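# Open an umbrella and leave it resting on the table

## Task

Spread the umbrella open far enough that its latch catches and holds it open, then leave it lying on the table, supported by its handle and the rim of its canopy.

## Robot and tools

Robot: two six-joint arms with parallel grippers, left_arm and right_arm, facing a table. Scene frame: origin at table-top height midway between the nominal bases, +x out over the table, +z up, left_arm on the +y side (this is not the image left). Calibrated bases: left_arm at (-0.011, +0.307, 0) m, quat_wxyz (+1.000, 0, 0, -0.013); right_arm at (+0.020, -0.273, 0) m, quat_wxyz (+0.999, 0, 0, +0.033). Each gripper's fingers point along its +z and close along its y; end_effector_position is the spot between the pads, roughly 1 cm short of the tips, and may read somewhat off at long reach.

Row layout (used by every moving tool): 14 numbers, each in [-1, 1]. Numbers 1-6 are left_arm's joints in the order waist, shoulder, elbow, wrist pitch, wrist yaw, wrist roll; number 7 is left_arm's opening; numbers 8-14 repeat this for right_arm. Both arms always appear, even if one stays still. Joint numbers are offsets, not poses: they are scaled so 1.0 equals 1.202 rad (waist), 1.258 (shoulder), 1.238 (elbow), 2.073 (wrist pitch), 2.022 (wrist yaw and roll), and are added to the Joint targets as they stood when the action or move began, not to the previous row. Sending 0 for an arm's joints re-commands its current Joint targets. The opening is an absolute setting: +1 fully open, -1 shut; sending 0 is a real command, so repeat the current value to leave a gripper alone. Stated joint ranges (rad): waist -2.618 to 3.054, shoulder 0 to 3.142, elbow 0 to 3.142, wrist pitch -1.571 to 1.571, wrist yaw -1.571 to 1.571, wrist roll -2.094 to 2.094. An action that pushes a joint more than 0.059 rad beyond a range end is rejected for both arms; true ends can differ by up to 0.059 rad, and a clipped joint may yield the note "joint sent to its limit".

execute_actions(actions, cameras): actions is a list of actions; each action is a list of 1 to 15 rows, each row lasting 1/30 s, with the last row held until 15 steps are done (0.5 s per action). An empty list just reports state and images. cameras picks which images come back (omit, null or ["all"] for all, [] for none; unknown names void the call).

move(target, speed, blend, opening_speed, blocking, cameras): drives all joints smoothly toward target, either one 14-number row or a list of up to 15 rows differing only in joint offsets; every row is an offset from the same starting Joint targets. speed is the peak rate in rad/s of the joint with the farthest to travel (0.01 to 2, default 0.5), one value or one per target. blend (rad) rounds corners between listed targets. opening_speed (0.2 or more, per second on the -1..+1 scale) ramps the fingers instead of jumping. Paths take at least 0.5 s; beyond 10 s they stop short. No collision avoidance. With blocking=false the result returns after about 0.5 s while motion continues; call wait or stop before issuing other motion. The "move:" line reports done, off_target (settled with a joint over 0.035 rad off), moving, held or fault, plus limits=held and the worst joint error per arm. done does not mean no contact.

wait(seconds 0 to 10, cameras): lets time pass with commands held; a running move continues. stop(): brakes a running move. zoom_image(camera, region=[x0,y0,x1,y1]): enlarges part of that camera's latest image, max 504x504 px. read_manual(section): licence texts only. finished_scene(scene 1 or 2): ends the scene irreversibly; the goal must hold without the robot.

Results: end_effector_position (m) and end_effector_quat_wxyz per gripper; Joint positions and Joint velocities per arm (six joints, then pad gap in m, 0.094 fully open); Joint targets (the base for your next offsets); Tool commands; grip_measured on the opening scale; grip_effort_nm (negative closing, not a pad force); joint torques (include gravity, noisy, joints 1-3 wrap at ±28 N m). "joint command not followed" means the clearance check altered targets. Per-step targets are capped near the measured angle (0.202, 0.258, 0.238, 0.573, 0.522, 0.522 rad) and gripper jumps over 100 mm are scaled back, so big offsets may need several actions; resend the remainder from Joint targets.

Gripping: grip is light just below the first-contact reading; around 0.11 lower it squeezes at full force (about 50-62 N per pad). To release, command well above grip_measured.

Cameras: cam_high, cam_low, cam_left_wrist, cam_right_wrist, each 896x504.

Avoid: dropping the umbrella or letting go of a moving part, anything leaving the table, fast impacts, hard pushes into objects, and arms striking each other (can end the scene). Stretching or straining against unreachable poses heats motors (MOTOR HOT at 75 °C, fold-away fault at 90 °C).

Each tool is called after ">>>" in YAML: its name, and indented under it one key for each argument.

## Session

>>> execute_actions:
  actions: []

Scene clock: 0.00 s.
left_arm: end_effector_position=(+0.5959, +0.4043, +0.2207) grip_measured=+1.000 grip_effort_nm=n/a end_effector_quat_wxyz=(+0.654, +0.378, +0.634, -0.163) | right_arm: end_effector_position=(+0.1480, -0.4587, +0.1654) grip_measured=+1.000 grip_effort_nm=n/a end_effector_quat_wxyz=(+0.072, +0.916, +0.386, -0.084)
Joint names: [waist, shoulder, elbow, wrist pitch, wrist yaw, wrist roll]
Joint positions: left_arm=[0.458 2.394 1.981 0.157 1.203 0.533 0.094] | right_arm=[-0.875 1.318 1.218 -1.393 0.208 1.528 0.094]
Joint velocities: left_arm=[0.007 0.002 0.002 0.007 -0.095 -0.007 0] | right_arm=[-0.002 -0.002 0.012 0.007 -0.037 0.037 0]
Joint torques (N m): no reading
Motor temperatures (°C): left_arm=[34 36 42 35 32 31 31] | right_arm=[34 33 33 32 33 34 34]
Heat: left arm: 42 °C; right arm: 34 °C.
Joint targets: left_arm=[0.458 2.391 1.986 0.144 1.208 0.531] | right_arm=[-0.875 1.313 1.224 -1.399 0.218 1.527]
Tool commands: left_gripper/opening=+1.0 right_gripper/opening=+1.0

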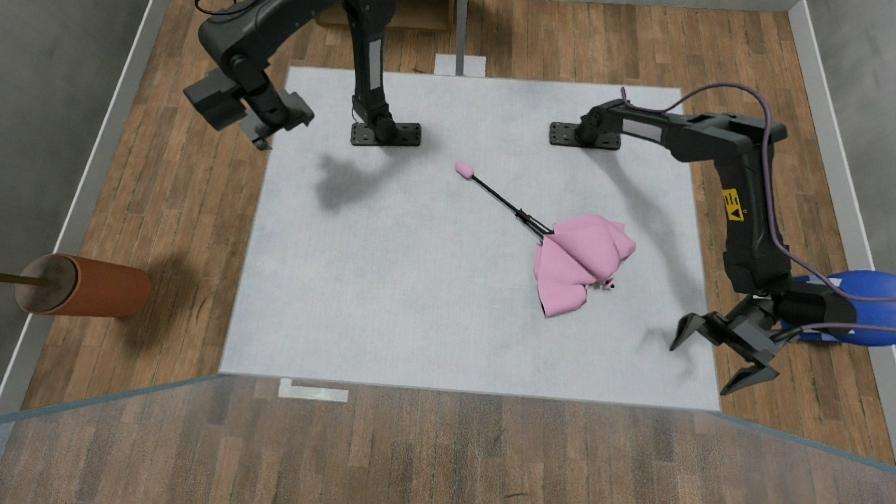

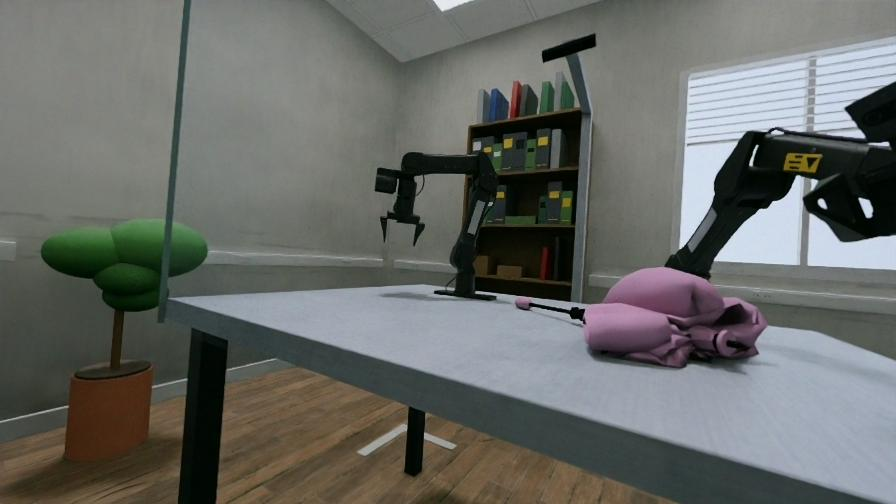

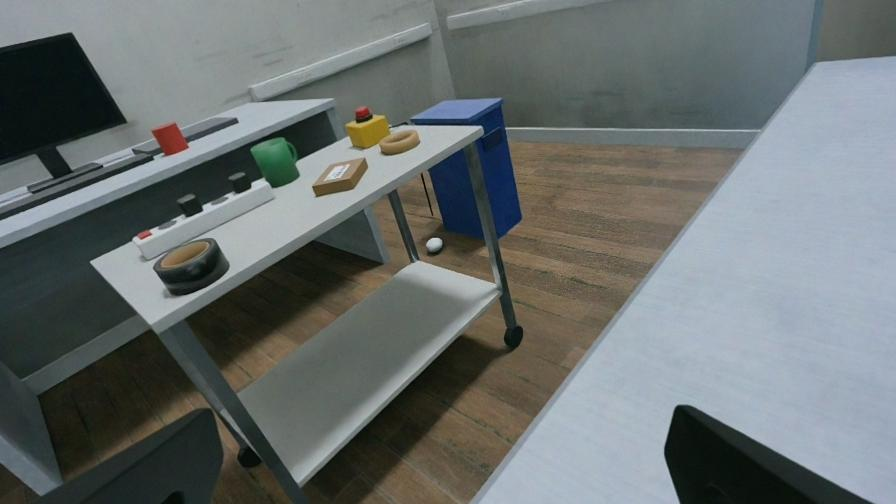

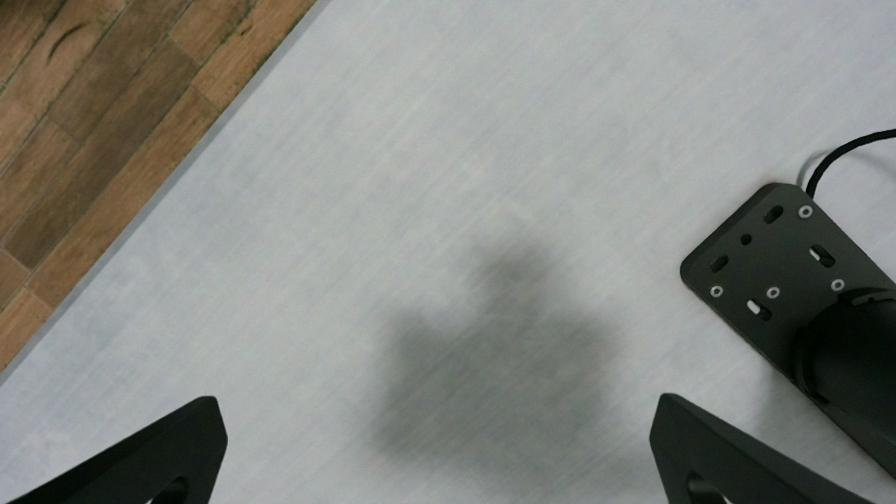

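>>> move:
  target: [0.2845,-0.947,-0.554,-0.0695,-0.5974,-0.2626,0.0,1.0,-0.159,-0.339,0.309,0.119,-0.257,0.95]
  speed: 0.8
  cameras: []

Scene clock: 12.47 s.
left_arm: end_effector_position=(+0.2816, +0.5899, +0.4862) grip_measured=+0.001 grip_effort_nm=-0.090 end_effector_quat_wxyz=(+0.698, -0.243, +0.612, +0.283) | right_arm: end_effector_position=(+0.2969, -0.2396, +0.1361) grip_measured=+0.952 grip_effort_nm=-0.149 end_effector_quat_wxyz=(+0.316, +0.344, +0.884, -0.005)
Joint names: [waist, shoulder, elbow, wrist pitch, wrist yaw, wrist roll]
Joint positions: left_arm=[0.796 1.201 1.319 0.016 0.007 0.007 0.047] | right_arm=[0.323 1.131 0.824 -0.772 0.434 1.02 0.092]
Joint velocities: left_arm=[-0.002 -0.002 -0.002 0.081 0.037 -0.051 0] | right_arm=[-0.007 -0.012 -0.002 0.051 -0.007 0.007 0]
Joint torques (N m): left_arm=[0.39 -3.47 6.08 2.14 -0.09 -0.05] | right_arm=[0.42 -3.97 5.39 1.28 0.52 -0.1]
Motor temperatures (°C): left_arm=[34 40 43 37 32 31 31] | right_arm=[34 33 34 32 33 34 34]
Heat: left arm: 43 °C; right arm: 34 °C.
Joint targets: left_arm=[0.800 1.200 1.300 0.000 0.000 0.000] | right_arm=[0.327 1.113 0.805 -0.758 0.459 1.008]
move: done
No camera images: "cameras" was empty.

>>> move:
  target: [0,0,0,0,0,0,0.0,1.0,-0.1574,-0.374,0.305,0.119,-0.25,0.95]
  speed: 0.7
  cameras: ["cam_right_wrist"]

Scene clock: 16.27 s.
left_arm: end_effector_position=(+0.2814, +0.5900, +0.4861) grip_measured=+0.001 grip_effort_nm=-0.085 end_effector_quat_wxyz=(+0.697, -0.243, +0.612, +0.283) | right_arm: end_effector_position=(+0.1259, -0.0116, +0.1125) grip_measured=+0.952 grip_effort_nm=-0.144 end_effector_quat_wxyz=(+0.457, -0.320, +0.807, +0.192)
Joint names: [waist, shoulder, elbow, wrist pitch, wrist yaw, wrist roll]
Joint positions: left_arm=[0.796 1.201 1.319 0.016 0.006 0.007 0.047] | right_arm=[1.524 0.929 0.361 -0.141 0.677 0.513 0.092]
Joint velocities: left_arm=[-0.017 -0.007 -0.007 -0.037 0.051 0.007 -0.001] | right_arm=[0.012 -0.007 -0.007 -0.007 -0.022 0.007 0]
Joint torques (N m): left_arm=[0.38 -3.48 6.11 2.14 -0.07 -0.03] | right_arm=[0.55 -2.37 5.57 1.65 0.5 -0.08]
Motor temperatures (°C): left_arm=[34 39 43 38 32 31 31] | right_arm=[34 33 34 33 33 34 34]
Heat: left arm: 43 °C; right arm: 34 °C.
Joint targets: left_arm=[0.800 1.200 1.300 0.000 0.000 0.000] | right_arm=[1.529 0.915 0.342 -0.126 0.700 0.502]
move: done
Images, in order (width x height): cam_right_wrist 896x504.

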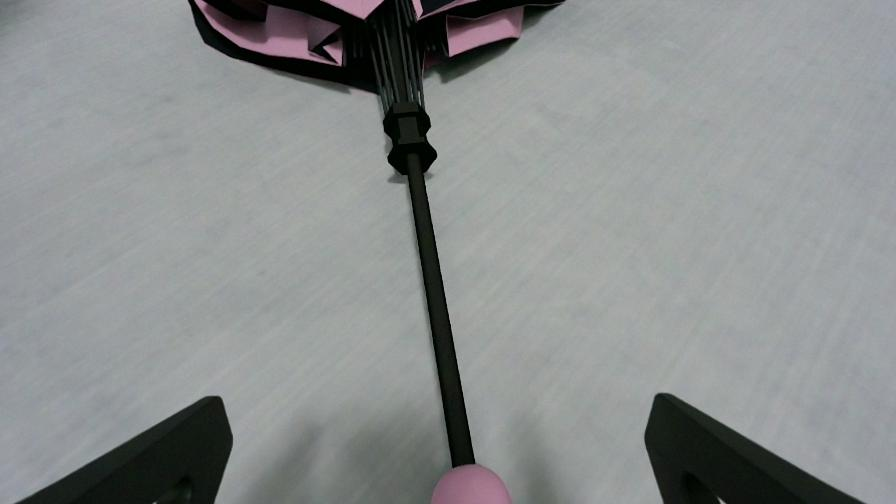

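>>> move:
  target: [0,0,0,0,0,0,0.0,-0.1818,-0.0672,0.0036,-0.0715,-0.1791,-0.1087,0.95]
  speed: 0.5
  cameras: ["cam_right_wrist"]

Scene clock: 35.77 s.
left_arm: end_effector_position=(+0.2814, +0.5900, +0.4861) grip_measured=+0.001 grip_effort_nm=-0.085 end_effector_quat_wxyz=(+0.697, -0.243, +0.612, +0.283) | right_arm: end_effector_position=(+0.1281, -0.0237, +0.0948) grip_measured=+0.952 grip_effort_nm=-0.154 end_effector_quat_wxyz=(+0.383, -0.408, +0.807, +0.191)
Joint names: [waist, shoulder, elbow, wrist pitch, wrist yaw, wrist roll]
Joint positions: left_arm=[0.796 1.201 1.319 0.016 0.006 0.007 0.047] | right_arm=[1.316 0.844 0.361 -0.257 0.344 0.293 0.092]
Joint velocities: left_arm=[-0.012 0.002 -0.002 0.022 -0.066 -0.081 0] | right_arm=[-0.007 -0.007 0.007 0.007 -0.007 0.022 0]
Joint torques (N m): left_arm=[0.39 -3.48 6.08 2.14 -0.07 -0.02] | right_arm=[-0.5 -1.92 6.09 1.39 0.09 -0.11]
Motor temperatures (°C): left_arm=[34 37 43 41 32 31 31] | right_arm=[34 33 34 35 33 34 34]
Heat: left arm: 43 °C; right arm: 35 °C.
Joint targets: left_arm=[0.800 1.200 1.300 0.000 0.000 0.000] | right_arm=[1.311 0.830 0.346 -0.274 0.337 0.282]
move: done
Images, in order (width x height): cam_right_wrist 896x504.

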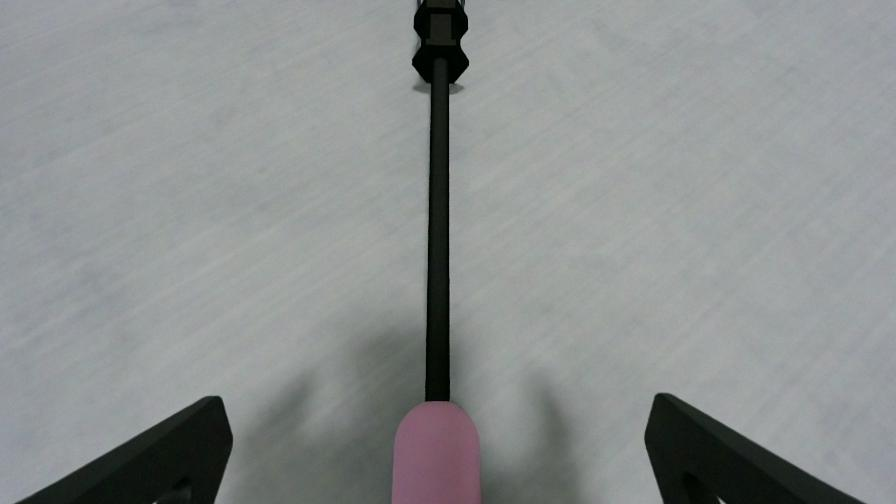

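>>> move:
  target: [0,0,0,0,0,0,0.0,-0.0046,0.2043,-0.1793,0.2176,-0.0129,0,0.95]
  speed: 0.35
  cameras: ["cam_right_wrist"]

Scene clock: 43.77 s.
left_arm: end_effector_position=(+0.2814, +0.5900, +0.4861) grip_measured=+0.001 grip_effort_nm=-0.076 end_effector_quat_wxyz=(+0.697, -0.243, +0.612, +0.283) | right_arm: end_effector_position=(+0.1235, -0.0297, +0.0200) grip_measured=+0.952 grip_effort_nm=-0.139 end_effector_quat_wxyz=(+0.363, -0.419, +0.812, +0.183)
Joint names: [waist, shoulder, elbow, wrist pitch, wrist yaw, wrist roll]
Joint positions: left_arm=[0.796 1.201 1.319 0.016 0.006 0.007 0.047] | right_arm=[1.312 1.083 0.141 0.159 0.318 0.293 0.092]
Joint velocities: left_arm=[-0.002 -0.002 0.002 0.037 -0.037 -0.051 0.001] | right_arm=[-0.007 0.012 0.007 -0.051 0.037 -0.037 0]
Joint torques (N m): left_arm=[0.39 -3.47 6.06 2.14 -0.07 -0.03] | right_arm=[-0.68 -1.14 4.79 1.68 0.07 -0.07]
Motor temperatures (°C): left_arm=[34 36 43 42 32 31 31] | right_arm=[34 33 34 35 33 34 34]
Heat: left arm: 43 °C; right arm: 35 °C.
Joint targets: left_arm=[0.800 1.200 1.300 0.000 0.000 0.000] | right_arm=[1.305 1.087 0.124 0.177 0.311 0.282]
move: done
Images, in order (width x height): cam_right_wrist 896x504.

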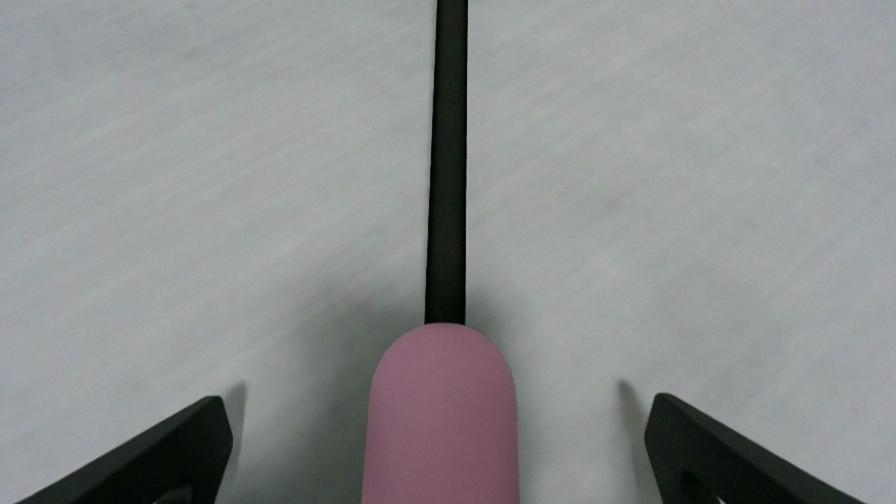

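>>> move:
  target: [0,0,0,0,0,0,0.0,0,0,0,0,0,0,-0.55]
  opening_speed: 0.8
  cameras: ["cam_high"]

Scene clock: 49.20 s.
left_arm: end_effector_position=(+0.2814, +0.5900, +0.4860) grip_measured=+0.001 grip_effort_nm=-0.085 end_effector_quat_wxyz=(+0.697, -0.243, +0.612, +0.283) | right_arm: end_effector_position=(+0.1238, -0.0297, +0.0201) grip_measured=-0.372 grip_effort_nm=-1.057 end_effector_quat_wxyz=(+0.363, -0.418, +0.812, +0.183)
Joint names: [waist, shoulder, elbow, wrist pitch, wrist yaw, wrist roll]
Joint positions: left_arm=[0.796 1.201 1.319 0.015 0.006 0.007 0.047] | right_arm=[1.31 1.083 0.141 0.16 0.317 0.292 0.03]
Joint velocities: left_arm=[0.007 0.002 -0.007 -0.022 -0.037 0.007 0] | right_arm=[0.002 -0.012 -0.007 -0.066 -0.066 -0.007 0]
Joint torques (N m): left_arm=[0.38 -3.48 6.06 2.14 -0.07 -0.03] | right_arm=[-0.49 -1.13 4.81 1.68 0.09 -0.08]
Motor temperatures (°C): left_arm=[34 36 43 42 32 31 31] | right_arm=[34 33 34 36 33 34 34]
Heat: left arm: 43 °C; right arm: 36 °C.
Joint targets: left_arm=[0.800 1.200 1.300 0.000 0.000 0.000] | right_arm=[1.305 1.087 0.124 0.177 0.311 0.282]
move: done
Images, in order (width x height): cam_high 896x504.

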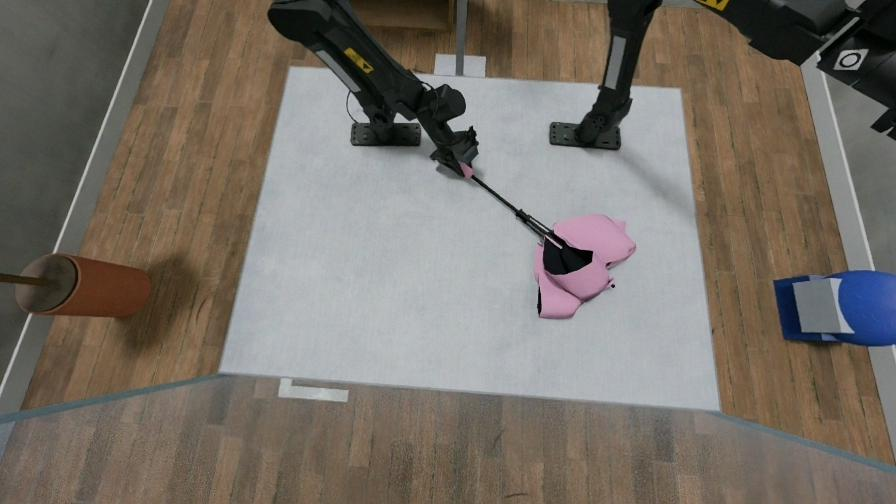

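>>> move:
  target:
    - [0,0,0,0,0,0,0.0,0.0923,-0.403,0.1397,-0.1877,0.0895,-0.0208,-0.55]
    - [0,0,0,0,0,0,0.0,0.235,0.0215,0.4204,-0.2229,0.3398,0.1847,-0.55]
    - [0,0,0,0,0,0,0.0,0.228,0.4658,0.9241,-0.5683,0.4496,0.544,-0.55]
  speed: 0.4
  blend: 0.08
  cameras: ["cam_high","cam_right_wrist"]

Scene clock: 70.50 s.
left_arm: end_effector_position=(+0.2814, +0.5900, +0.4860) grip_measured=+0.001 grip_effort_nm=-0.085 end_effector_quat_wxyz=(+0.697, -0.243, +0.612, +0.283) | right_arm: end_effector_position=(+0.1532, +0.0520, +0.1814) grip_measured=-0.374 grip_effort_nm=-1.067 end_effector_quat_wxyz=(+0.522, -0.080, +0.849, +0.029)
Joint names: [waist, shoulder, elbow, wrist pitch, wrist yaw, wrist roll]
Joint positions: left_arm=[0.796 1.201 1.319 0.015 0.006 0.007 0.047] | right_arm=[1.581 1.665 1.227 -0.987 1.095 1.37 0.029]
Joint velocities: left_arm=[-0.007 -0.002 -0.002 -0.051 -0.066 -0.081 0] | right_arm=[0.012 0.012 0.017 -0.051 -0.007 0.066 0]
Joint torques (N m): left_arm=[0.39 -3.48 6.08 2.14 -0.07 -0.03] | right_arm=[-0.18 -5.63 10.13 0.46 1.96 0.11]
Motor temperatures (°C): left_arm=[34 36 43 44 32 31 31] | right_arm=[34 33 35 37 33 34 35]
Heat: left arm: 44 °C; right arm: 37 °C.
Joint targets: left_arm=[0.800 1.200 1.300 0.000 0.000 0.000] | right_arm=[1.579 1.673 1.268 -1.001 1.220 1.382]
move: off_target (right_arm); right_arm: the wrist yaw is farthest, 0.125 rad from its target
Images, in order (width x height): cam_high 896x504, cam_right_wrist 896x504.

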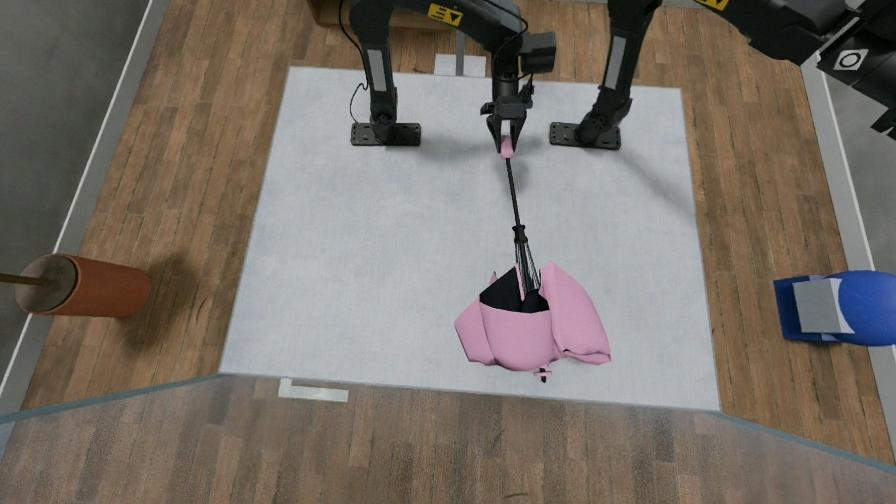

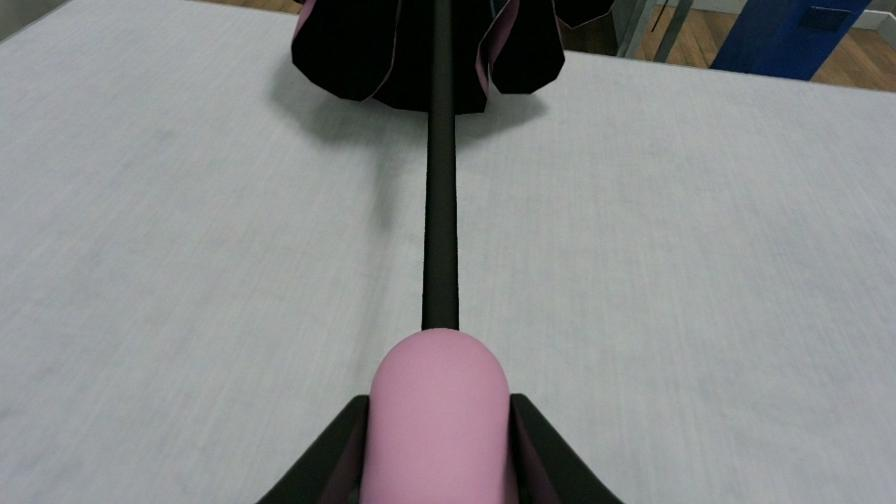

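>>> move:
  target: [-0.416,-0.1192,-0.9313,0.5306,0.1484,-0.5935,-0.4,0.003,0.0,0.047,-0.0145,0.062,0.01,-0.55]
  speed: 0.6
  cameras: []

Scene clock: 93.83 s.
left_arm: end_effector_position=(+0.3177, +0.3484, +0.2392) grip_measured=-0.399 grip_effort_nm=-0.085 end_effector_quat_wxyz=(+0.642, -0.342, +0.542, -0.422) | right_arm: end_effector_position=(+0.1634, +0.0558, +0.2215) grip_measured=-0.379 grip_effort_nm=-1.062 end_effector_quat_wxyz=(+0.584, -0.052, +0.809, +0.042)
Joint names: [waist, shoulder, elbow, wrist pitch, wrist yaw, wrist roll]
Joint positions: left_arm=[0.305 1.066 0.161 1.094 0.293 -1.199 0.028] | right_arm=[1.581 1.665 1.287 -1.015 1.246 1.392 0.029]
Joint velocities: left_arm=[-0.007 0.007 -0.012 -0.066 0.007 -0.051 0] | right_arm=[-0.027 0.012 -0.012 0.066 -0.022 -0.007 0]
Joint torques (N m): left_arm=[-0.43 -2.86 5.55 2.28 0.02 0.05] | right_arm=[0.18 -5.72 10.07 0.45 1.73 0.11]
Motor temperatures (°C): left_arm=[34 36 43 45 32 31 31] | right_arm=[34 34 35 35 37 34 35]
Heat: left arm: 45 °C; right arm: 37 °C.
Joint targets: left_arm=[0.300 1.050 0.147 1.100 0.300 -1.200] | right_arm=[1.583 1.673 1.326 -1.031 1.346 1.403]
move: off_target (right_arm); right_arm: the wrist yaw is farthest, 0.100 rad from its target
No camera images: "cameras" was empty.

>>> move:
  target: [-0.667,0.0246,-0.0113,0.0859,0.0114,-0.0208,-0.4,0,0,0,0,0,0,-0.55]
  speed: 0.5
  cameras: ["cam_left_wrist"]

Scene clock: 99.57 s.
left_arm: end_effector_position=(+0.2349, +0.1014, +0.2727) grip_measured=-0.399 grip_effort_nm=-0.081 end_effector_quat_wxyz=(-0.443, +0.078, -0.577, +0.682) | right_arm: end_effector_position=(+0.1634, +0.0557, +0.2214) grip_measured=-0.379 grip_effort_nm=-1.062 end_effector_quat_wxyz=(+0.584, -0.052, +0.809, +0.042)
Joint names: [waist, shoulder, elbow, wrist pitch, wrist yaw, wrist roll]
Joint positions: left_arm=[-0.497 1.076 0.151 1.271 0.32 -1.242 0.028] | right_arm=[1.581 1.665 1.287 -1.016 1.246 1.393 0.029]
Joint velocities: left_arm=[-0.007 -0.007 -0.012 0.037 -0.007 0.022 0] | right_arm=[-0.017 0.012 0.002 0.007 0.037 0.037 0]
Joint torques (N m): left_arm=[-0.46 -1.21 5 2.16 -0.06 0.04] | right_arm=[0.18 -5.68 10.06 0.46 1.71 0.12]
Motor temperatures (°C): left_arm=[34 36 43 45 32 31 31] | right_arm=[34 34 36 35 37 34 36]
Heat: left arm: 45 °C; right arm: 37 °C.
Joint targets: left_arm=[-0.502 1.081 0.133 1.278 0.323 -1.242] | right_arm=[1.583 1.673 1.326 -1.031 1.346 1.403]
move: off_target (right_arm); right_arm: the wrist yaw is farthest, 0.100 rad from its target
Images, in order (width x height): cam_left_wrist 896x504.

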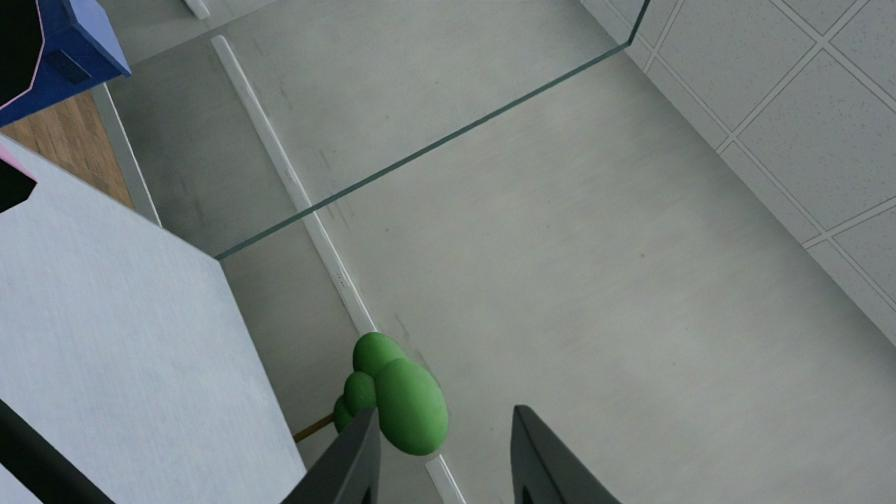

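>>> execute_actions:
  actions: []
  cameras: ["cam_right_wrist", "cam_low"]

Scene clock: 115.40 s.
left_arm: end_effector_position=(+0.2348, +0.1014, +0.2729) grip_measured=-0.399 grip_effort_nm=-0.076 end_effector_quat_wxyz=(-0.443, +0.077, -0.577, +0.682) | right_arm: end_effector_position=(+0.1634, +0.0557, +0.2214) grip_measured=-0.379 grip_effort_nm=-1.057 end_effector_quat_wxyz=(+0.584, -0.052, +0.809, +0.042)
Joint names: [waist, shoulder, elbow, wrist pitch, wrist yaw, wrist roll]
Joint positions: left_arm=[-0.497 1.076 0.151 1.272 0.32 -1.242 0.028] | right_arm=[1.581 1.665 1.287 -1.016 1.246 1.393 0.029]
Joint velocities: left_arm=[0.002 0.007 0.007 -0.051 0.051 0.007 0] | right_arm=[-0.007 0.017 -0.002 0.007 -0.051 -0.007 -0.001]
Joint torques (N m): left_arm=[-0.47 -1.21 5 2.15 -0.05 0.05] | right_arm=[0.17 -5.74 10.06 0.46 1.73 0.11]
Motor temperatures (°C): left_arm=[34 35 42 45 32 31 31] | right_arm=[34 34 37 34 37 34 36]
Heat: left arm: 45 °C; right arm: 37 °C.
Joint targets: left_arm=[-0.502 1.081 0.133 1.278 0.323 -1.242] | right_arm=[1.583 1.673 1.326 -1.031 1.346 1.403]
Tool commands: left_gripper/opening=-0.4 right_gripper/opening=-0.55
Images, in order (width x height): cam_low 896x504, cam_right_wrist 896x504.

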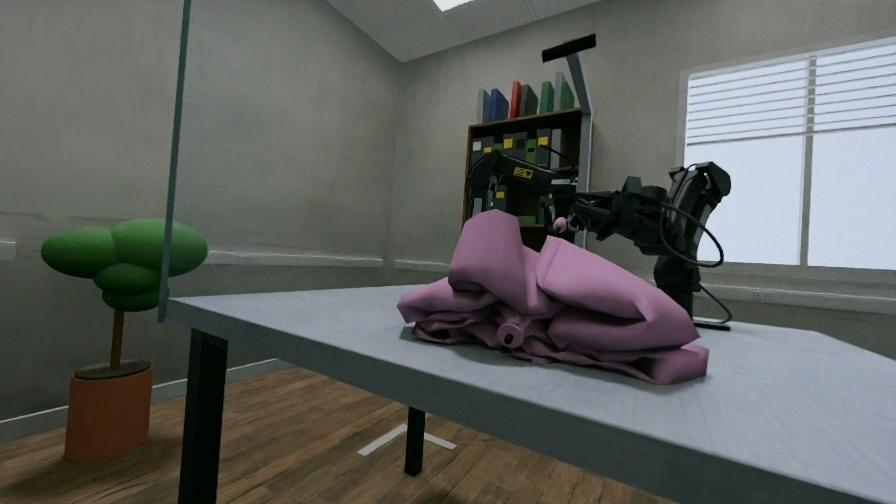

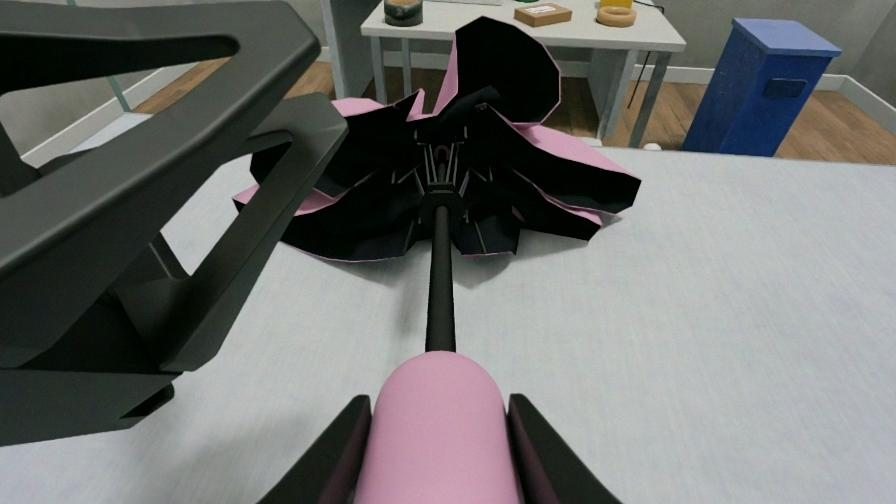

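>>> execute_actions:
  actions: []
  cameras: ["cam_low", "cam_right_wrist"]

Scene clock: 129.27 s.
left_arm: end_effector_position=(+0.2347, +0.1014, +0.2730) grip_measured=-0.399 grip_effort_nm=-0.081 end_effector_quat_wxyz=(-0.443, +0.077, -0.577, +0.682) | right_arm: end_effector_position=(+0.1634, +0.0557, +0.2214) grip_measured=-0.379 grip_effort_nm=-1.062 end_effector_quat_wxyz=(+0.584, -0.052, +0.809, +0.042)
Joint names: [waist, shoulder, elbow, wrist pitch, wrist yaw, wrist roll]
Joint positions: left_arm=[-0.497 1.076 0.151 1.272 0.32 -1.242 0.028] | right_arm=[1.581 1.665 1.287 -1.016 1.246 1.393 0.029]
Joint velocities: left_arm=[-0.002 -0.017 0.002 0.022 0.051 -0.022 0] | right_arm=[0.012 -0.032 -0.002 -0.125 -0.022 -0.037 0.001]
Joint torques (N m): left_arm=[-0.43 -1.21 5.01 2.16 -0.06 0.05] | right_arm=[0.2 -5.72 10.02 0.46 1.74 0.11]
Motor temperatures (°C): left_arm=[34 35 42 46 32 31 31] | right_arm=[34 34 37 34 38 34 36]
Heat: left arm: 46 °C; right arm: 38 °C.
Joint targets: left_arm=[-0.502 1.081 0.133 1.278 0.323 -1.242] | right_arm=[1.583 1.673 1.326 -1.031 1.346 1.403]
Tool commands: left_gripper/opening=-0.4 right_gripper/opening=-0.55
Images, in order (width x height): cam_low 896x504, cam_right_wrist 896x504.

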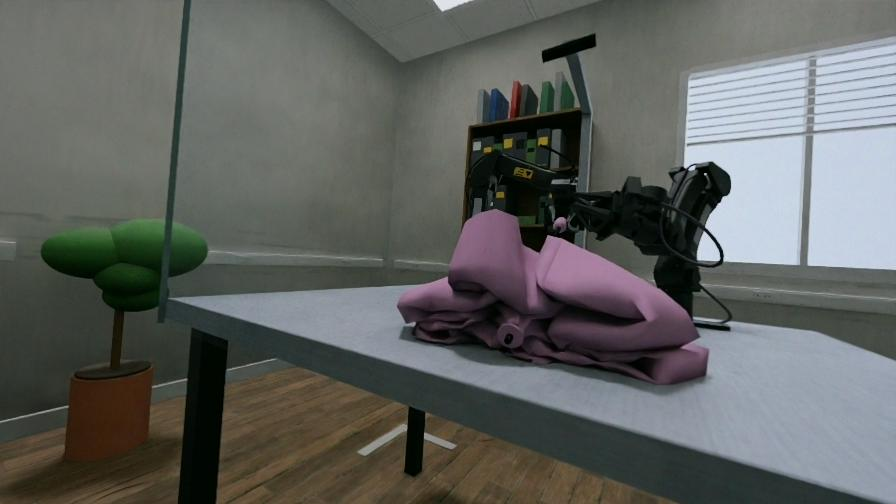

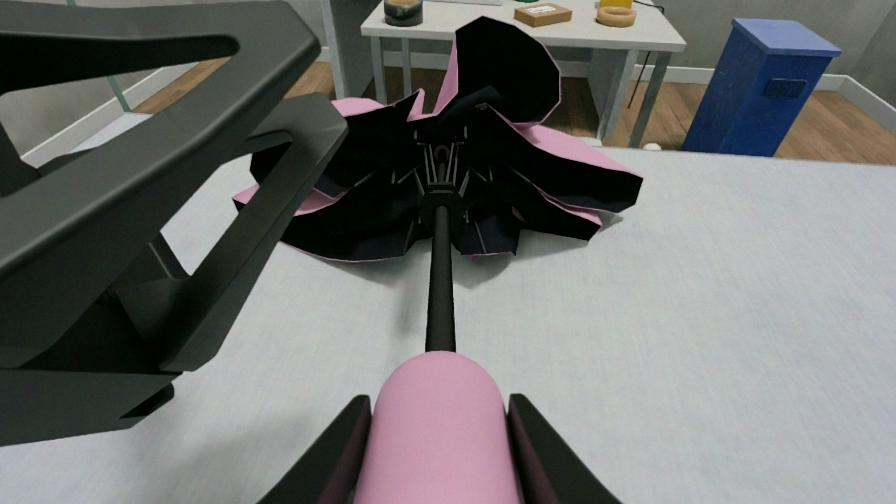

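>>> move:
  target:
    - [0.0083,-0.2226,0.105,-0.1688,-0.0059,-0.0989,0.0,0,0,0,0,0,0,-0.55]
    - [0.0083,-0.178,0.105,-0.427,-0.0059,-0.27,0.0,0,0,0,0,0,0,-0.55]
  blend: 0.1
  speed: 0.7
  cameras: ["cam_left_wrist"]

Scene clock: 194.60 s.
left_arm: end_effector_position=(+0.2356, +0.1017, +0.1754) grip_measured=-0.001 grip_effort_nm=0.066 end_effector_quat_wxyz=(+0.139, -0.374, +0.677, -0.618) | right_arm: end_effector_position=(+0.1634, +0.0556, +0.2214) grip_measured=-0.379 grip_effort_nm=-1.057 end_effector_quat_wxyz=(+0.584, -0.052, +0.809, +0.042)
Joint names: [waist, shoulder, elbow, wrist pitch, wrist yaw, wrist roll]
Joint positions: left_arm=[-0.497 0.856 0.239 0.408 0.317 -1.788 0.047] | right_arm=[1.581 1.665 1.287 -1.016 1.246 1.393 0.029]
Joint velocities: left_arm=[0.002 -0.012 -0.002 0.125 -0.007 0.022 0] | right_arm=[-0.007 0.012 0.002 -0.007 -0.037 0.081 0.001]
Joint torques (N m): left_arm=[0.4 -0.9 9.55 2.18 -0.02 0.07] | right_arm=[0.21 -5.7 10.02 0.47 1.73 0.11]
Motor temperatures (°C): left_arm=[34 35 42 47 32 31 30] | right_arm=[34 34 39 33 39 34 37]
Heat: left arm: 47 °C; right arm: 39 °C.
Joint targets: left_arm=[-0.492 0.857 0.263 0.393 0.311 -1.788] | right_arm=[1.583 1.673 1.326 -1.031 1.346 1.403]
move: off_target (right_arm); right_arm: the wrist yaw is farthest, 0.100 rad from its target
Images, in order (width x height): cam_left_wrist 896x504.

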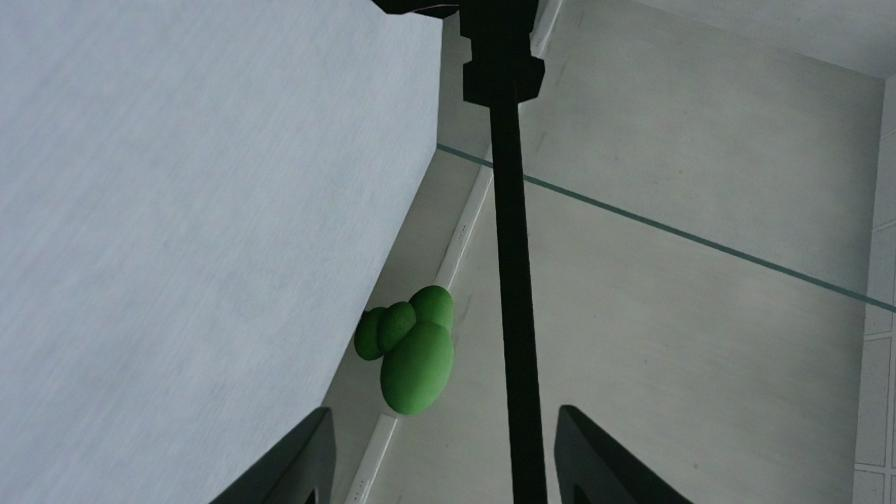

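>>> move:
  target:
    - [0.0058,-0.0095,0.0662,-0.0492,-0.0064,-0.001,0.0,0,0,0,0,0,0,-0.55]
    - [-0.0774,0.3641,0.1777,0.1143,-0.0559,-0.0109,0.0,0,0,0,0,0,0,-0.55]
  blend: 0.0
  speed: 0.4
  cameras: ["cam_left_wrist"]

Scene clock: 207.20 s.
left_arm: end_effector_position=(+0.2948, +0.0525, +0.1735) grip_measured=-0.001 grip_effort_nm=0.061 end_effector_quat_wxyz=(+0.145, -0.389, +0.677, -0.608) | right_arm: end_effector_position=(+0.1634, +0.0556, +0.2214) grip_measured=-0.379 grip_effort_nm=-1.062 end_effector_quat_wxyz=(+0.584, -0.052, +0.809, +0.042)
Joint names: [waist, shoulder, elbow, wrist pitch, wrist yaw, wrist roll]
Joint positions: left_arm=[-0.578 1.306 0.453 0.627 0.206 -1.81 0.047] | right_arm=[1.581 1.665 1.287 -1.016 1.246 1.393 0.029]
Joint velocities: left_arm=[-0.012 -0.012 -0.007 0.037 0.051 -0.066 0] | right_arm=[-0.002 0.007 -0.002 -0.007 -0.037 0.022 0.001]
Joint torques (N m): left_arm=[-0.59 -3.08 9.32 2.38 -0.06 0.05] | right_arm=[0.17 -5.7 10.02 0.45 1.73 0.11]
Motor temperatures (°C): left_arm=[34 35 44 46 32 31 30] | right_arm=[34 34 39 33 39 34 37]
Heat: left arm: 46 °C; right arm: 39 °C.
Joint targets: left_arm=[-0.585 1.315 0.483 0.630 0.198 -1.810] | right_arm=[1.583 1.673 1.326 -1.031 1.346 1.403]
move: off_target (right_arm); right_arm: the wrist yaw is farthest, 0.100 rad from its target
Images, in order (width x height): cam_left_wrist 896x504.

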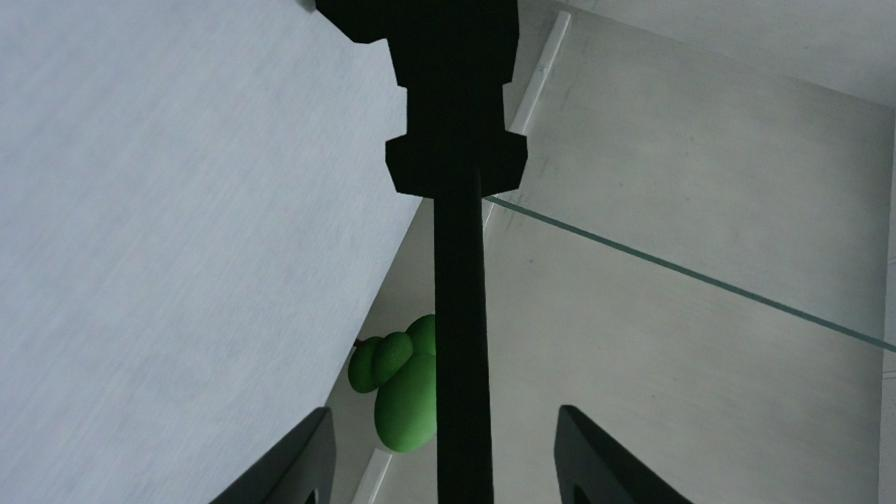

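>>> move:
  target: [-0.0138,0.0811,0.0444,0.0227,-0.0081,0,-0.65,0,0,0,0,0,0,-0.55]
  speed: 0.3
  opening_speed: 0.8
  cameras: []

>>> move:
  target: [0.0025,0.0429,0.0036,0.1493,0.0096,0.1417,-0.65,0.0017,-0.0215,-0.0941,0.1143,0.0504,-0.0732,-0.42]
  speed: 0.2
  cameras: ["cam_left_wrist", "cam_right_wrist"]

Scene clock: 233.87 s.
left_arm: end_effector_position=(+0.3110, +0.0409, +0.1731) grip_measured=-0.648 grip_effort_nm=-0.081 end_effector_quat_wxyz=(+0.152, -0.390, +0.673, -0.610) | right_arm: end_effector_position=(+0.1637, +0.0530, +0.2210) grip_measured=-0.379 grip_effort_nm=-1.062 end_effector_quat_wxyz=(+0.584, -0.058, +0.809, +0.033)
Joint names: [waist, shoulder, elbow, wrist pitch, wrist yaw, wrist roll]
Joint positions: left_arm=[-0.589 1.404 0.509 0.68 0.182 -1.812 0.017] | right_arm=[1.581 1.665 1.287 -1.038 1.246 1.393 0.029]
Joint velocities: left_arm=[-0.007 0.002 0.002 -0.081 0.051 0.022 -0.001] | right_arm=[-0.032 0.032 0.007 0.051 0.037 0.037 0]
Joint torques (N m): left_arm=[-1.06 -3.38 9.09 2.33 0.01 0.07] | right_arm=[0.18 -5.67 10 0.63 1.71 0.12]
Motor temperatures (°C): left_arm=[34 35 43 47 32 31 30] | right_arm=[34 34 39 33 40 34 37]
Heat: left arm: 47 °C; right arm: 40 °C.
Joint targets: left_arm=[-0.602 1.417 0.538 0.677 0.182 -1.810] | right_arm=[1.583 1.673 1.326 -1.031 1.346 1.403]
move: off_target (right_arm); right_arm: the wrist yaw is farthest, 0.100 rad from its target
No camera images: "cameras" was empty.

Scene clock: 236.00 s.
left_arm: end_effector_position=(+0.3248, +0.0392, +0.2119) grip_measured=-0.648 grip_effort_nm=-0.090 end_effector_quat_wxyz=(+0.268, -0.281, +0.655, -0.648) | right_arm: end_effector_position=(+0.1717, +0.0531, +0.2314) grip_measured=-0.379 grip_effort_nm=-1.053 end_effector_quat_wxyz=(+0.647, -0.071, +0.759, +0.012)
Joint names: [waist, shoulder, elbow, wrist pitch, wrist yaw, wrist roll]
Joint positions: left_arm=[-0.579 1.462 0.509 0.936 0.168 -1.58 0.017] | right_arm=[1.577 1.665 1.214 -0.887 1.404 1.261 0.029]
Joint velocities: left_arm=[-0.022 0.002 -0.007 0.066 -0.037 -0.051 0.001] | right_arm=[0.007 -0.017 -0.002 -0.007 0.022 0.081 0]
Joint torques (N m): left_arm=[-1.65 -4.01 9.21 2.9 0.3 0.69] | right_arm=[0.77 -7.8 6.16 1.51 1.09 -0.04]
Motor temperatures (°C): left_arm=[34 35 43 48 32 31 30] | right_arm=[34 34 39 33 40 34 37]
Heat: left arm: 48 °C; right arm: 40 °C.
Joint targets: left_arm=[-0.599 1.471 0.542 0.986 0.201 -1.523] | right_arm=[1.585 1.646 1.210 -0.794 1.448 1.255]
move: off_target (left_arm, right_arm); left_arm: the wrist roll is farthest, 0.057 rad from its target; right_arm: the wrist pitch is farthest, 0.093 rad from its target
Images, in order (width x height): cam_left_wrist 896x504, cam_right_wrist 896x504.

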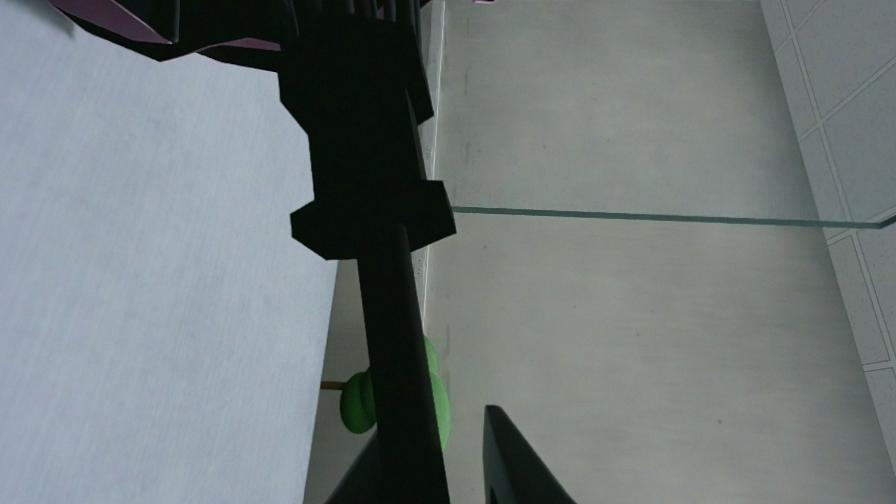

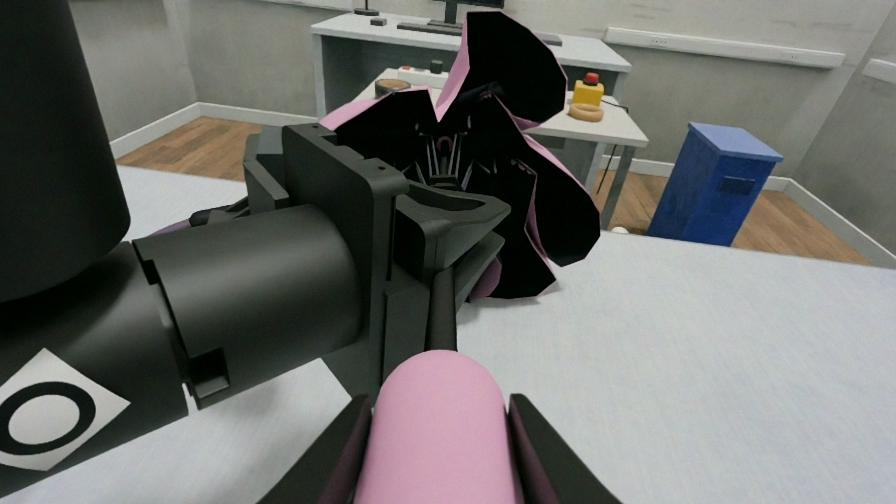

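>>> move:
  target: [0,0,0,0,0,0,-0.95,0,0,0,0,0,0,-0.42]
  opening_speed: 0.5
  cameras: []

>>> move:
  target: [0,0,0,0,0,0,-0.95,0,0,0,0,0,0,-0.36]
  opening_speed: 0.2
  cameras: ["cam_right_wrist"]

Scene clock: 248.20 s.
left_arm: end_effector_position=(+0.3262, +0.0394, +0.2196) grip_measured=-0.867 grip_effort_nm=-1.013 end_effector_quat_wxyz=(+0.257, -0.295, +0.639, -0.662) | right_arm: end_effector_position=(+0.1711, +0.0526, +0.2254) grip_measured=-0.379 grip_effort_nm=-1.072 end_effector_quat_wxyz=(+0.641, -0.076, +0.764, +0.010)
Joint names: [waist, shoulder, elbow, wrist pitch, wrist yaw, wrist roll]
Joint positions: left_arm=[-0.579 1.462 0.515 0.957 0.163 -1.635 0.006] | right_arm=[1.577 1.665 1.203 -0.883 1.386 1.259 0.029]
Joint velocities: left_arm=[-0.027 -0.017 0.007 -0.007 -0.037 -0.051 -0.001] | right_arm=[0.007 0.002 0.022 0.007 -0.051 0.022 0]
Joint torques (N m): left_arm=[-1.68 -4.01 8.81 2.65 0.35 1.31] | right_arm=[0.7 -7.76 7.05 1.47 1.31 -0.04]
Motor temperatures (°C): left_arm=[34 35 43 51 32 32 30] | right_arm=[34 35 38 34 39 34 37]
Heat: left arm: 51 °C; right arm: 39 °C.
Joint targets: left_arm=[-0.599 1.471 0.543 0.986 0.201 -1.523] | right_arm=[1.585 1.646 1.210 -0.794 1.448 1.255]
move: off_target (left_arm, right_arm); left_arm: the wrist roll is farthest, 0.112 rad from its target; right_arm: the wrist pitch is farthest, 0.089 rad from its target
No camera images: "cameras" was empty.

Scene clock: 248.77 s.
left_arm: end_effector_position=(+0.3262, +0.0394, +0.2209) grip_measured=-0.872 grip_effort_nm=-1.033 end_effector_quat_wxyz=(+0.260, -0.292, +0.638, -0.663) | right_arm: end_effector_position=(+0.1709, +0.0527, +0.2248) grip_measured=-0.359 grip_effort_nm=-0.452 end_effector_quat_wxyz=(+0.639, -0.076, +0.765, +0.011)
Joint names: [waist, shoulder, elbow, wrist pitch, wrist yaw, wrist roll]
Joint positions: left_arm=[-0.579 1.462 0.515 0.963 0.163 -1.63 0.006] | right_arm=[1.577 1.665 1.203 -0.883 1.383 1.259 0.03]
Joint velocities: left_arm=[-0.002 -0.002 0.007 0.022 -0.051 -0.022 -0.001] | right_arm=[0.002 0.007 -0.017 0.037 -0.007 -0.037 0.009]
Joint torques (N m): left_arm=[-1.7 -4.01 8.77 2.6 0.36 1.26] | right_arm=[0.76 -7.75 7.08 1.47 1.34 -0.03]
Motor temperatures (°C): left_arm=[34 35 43 51 32 32 31] | right_arm=[34 35 38 34 39 34 37]
Heat: left arm: 51 °C; right arm: 39 °C.
Joint targets: left_arm=[-0.599 1.471 0.543 0.986 0.201 -1.523] | right_arm=[1.585 1.646 1.210 -0.794 1.448 1.255]
move: off_target (left_arm, right_arm); left_arm: the wrist roll is farthest, 0.107 rad from its target; right_arm: the wrist pitch is farthest, 0.089 rad from its target
Images, in order (width x height): cam_right_wrist 896x504.

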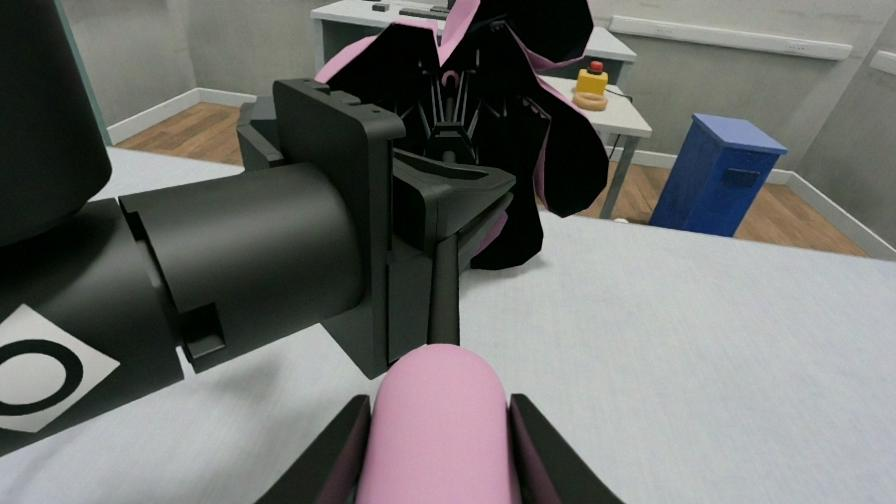

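>>> move:
  target: [0.0025,0.0429,0.0036,0.1493,0.0096,0.1417,-0.95,0.0017,-0.0215,-0.0941,0.1143,0.0504,-0.0732,-0.36]
  speed: 0.15
  cameras: ["cam_right_wrist", "cam_low"]

Scene clock: 254.53 s.
left_arm: end_effector_position=(+0.3200, +0.0407, +0.2780) grip_measured=-0.874 grip_effort_nm=-1.038 end_effector_quat_wxyz=(-0.405, +0.148, -0.585, +0.687) | right_arm: end_effector_position=(+0.1740, +0.0517, +0.2200) grip_measured=-0.358 grip_effort_nm=-0.740 end_effector_quat_wxyz=(+0.681, -0.067, +0.729, +0.005)
Joint names: [waist, shoulder, elbow, wrist pitch, wrist yaw, wrist roll]
Joint positions: left_arm=[-0.579 1.505 0.515 1.27 0.179 -1.338 0.006] | right_arm=[1.576 1.665 1.09 -0.629 1.495 1.12 0.03]
Joint velocities: left_arm=[0.007 -0.017 0.002 0.007 -0.022 -0.037 0] | right_arm=[0.007 -0.002 -0.017 0.051 -0.037 -0.007 -0.003]
Joint torques (N m): left_arm=[-1.48 -3.32 8.84 2.45 0.36 1.19] | right_arm=[1.06 -9.91 6.78 1.43 1.21 -0.11]
Motor temperatures (°C): left_arm=[34 35 43 51 32 32 31] | right_arm=[34 35 37 35 39 34 37]
Heat: left arm: 51 °C; right arm: 39 °C.
Joint targets: left_arm=[-0.596 1.525 0.547 1.296 0.220 -1.237] | right_arm=[1.587 1.619 1.094 -0.557 1.550 1.107]
move: off_target (left_arm, right_arm); left_arm: the wrist roll is farthest, 0.102 rad from its target; right_arm: the wrist pitch is farthest, 0.072 rad from its target
Images, in order (width x height): cam_low 896x504, cam_right_wrist 896x504.

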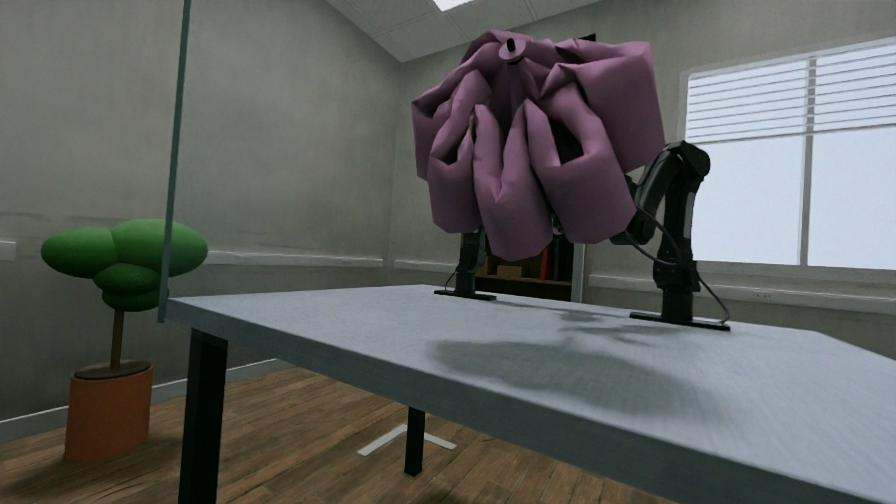

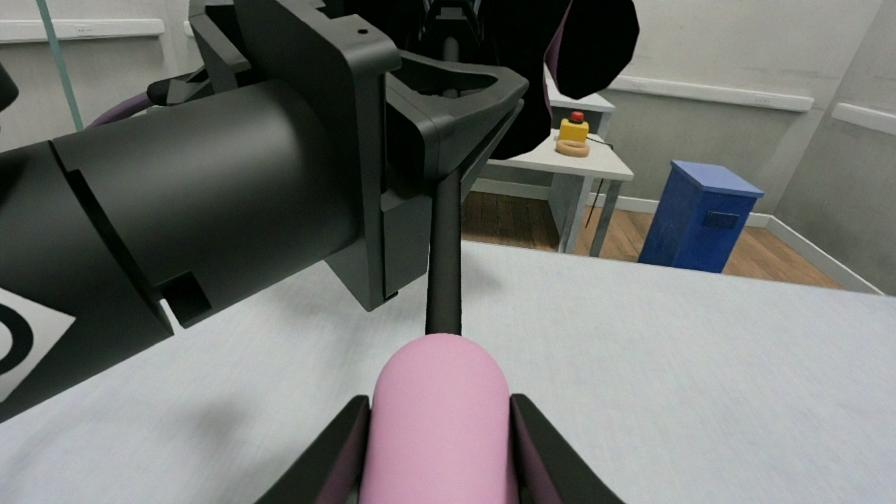

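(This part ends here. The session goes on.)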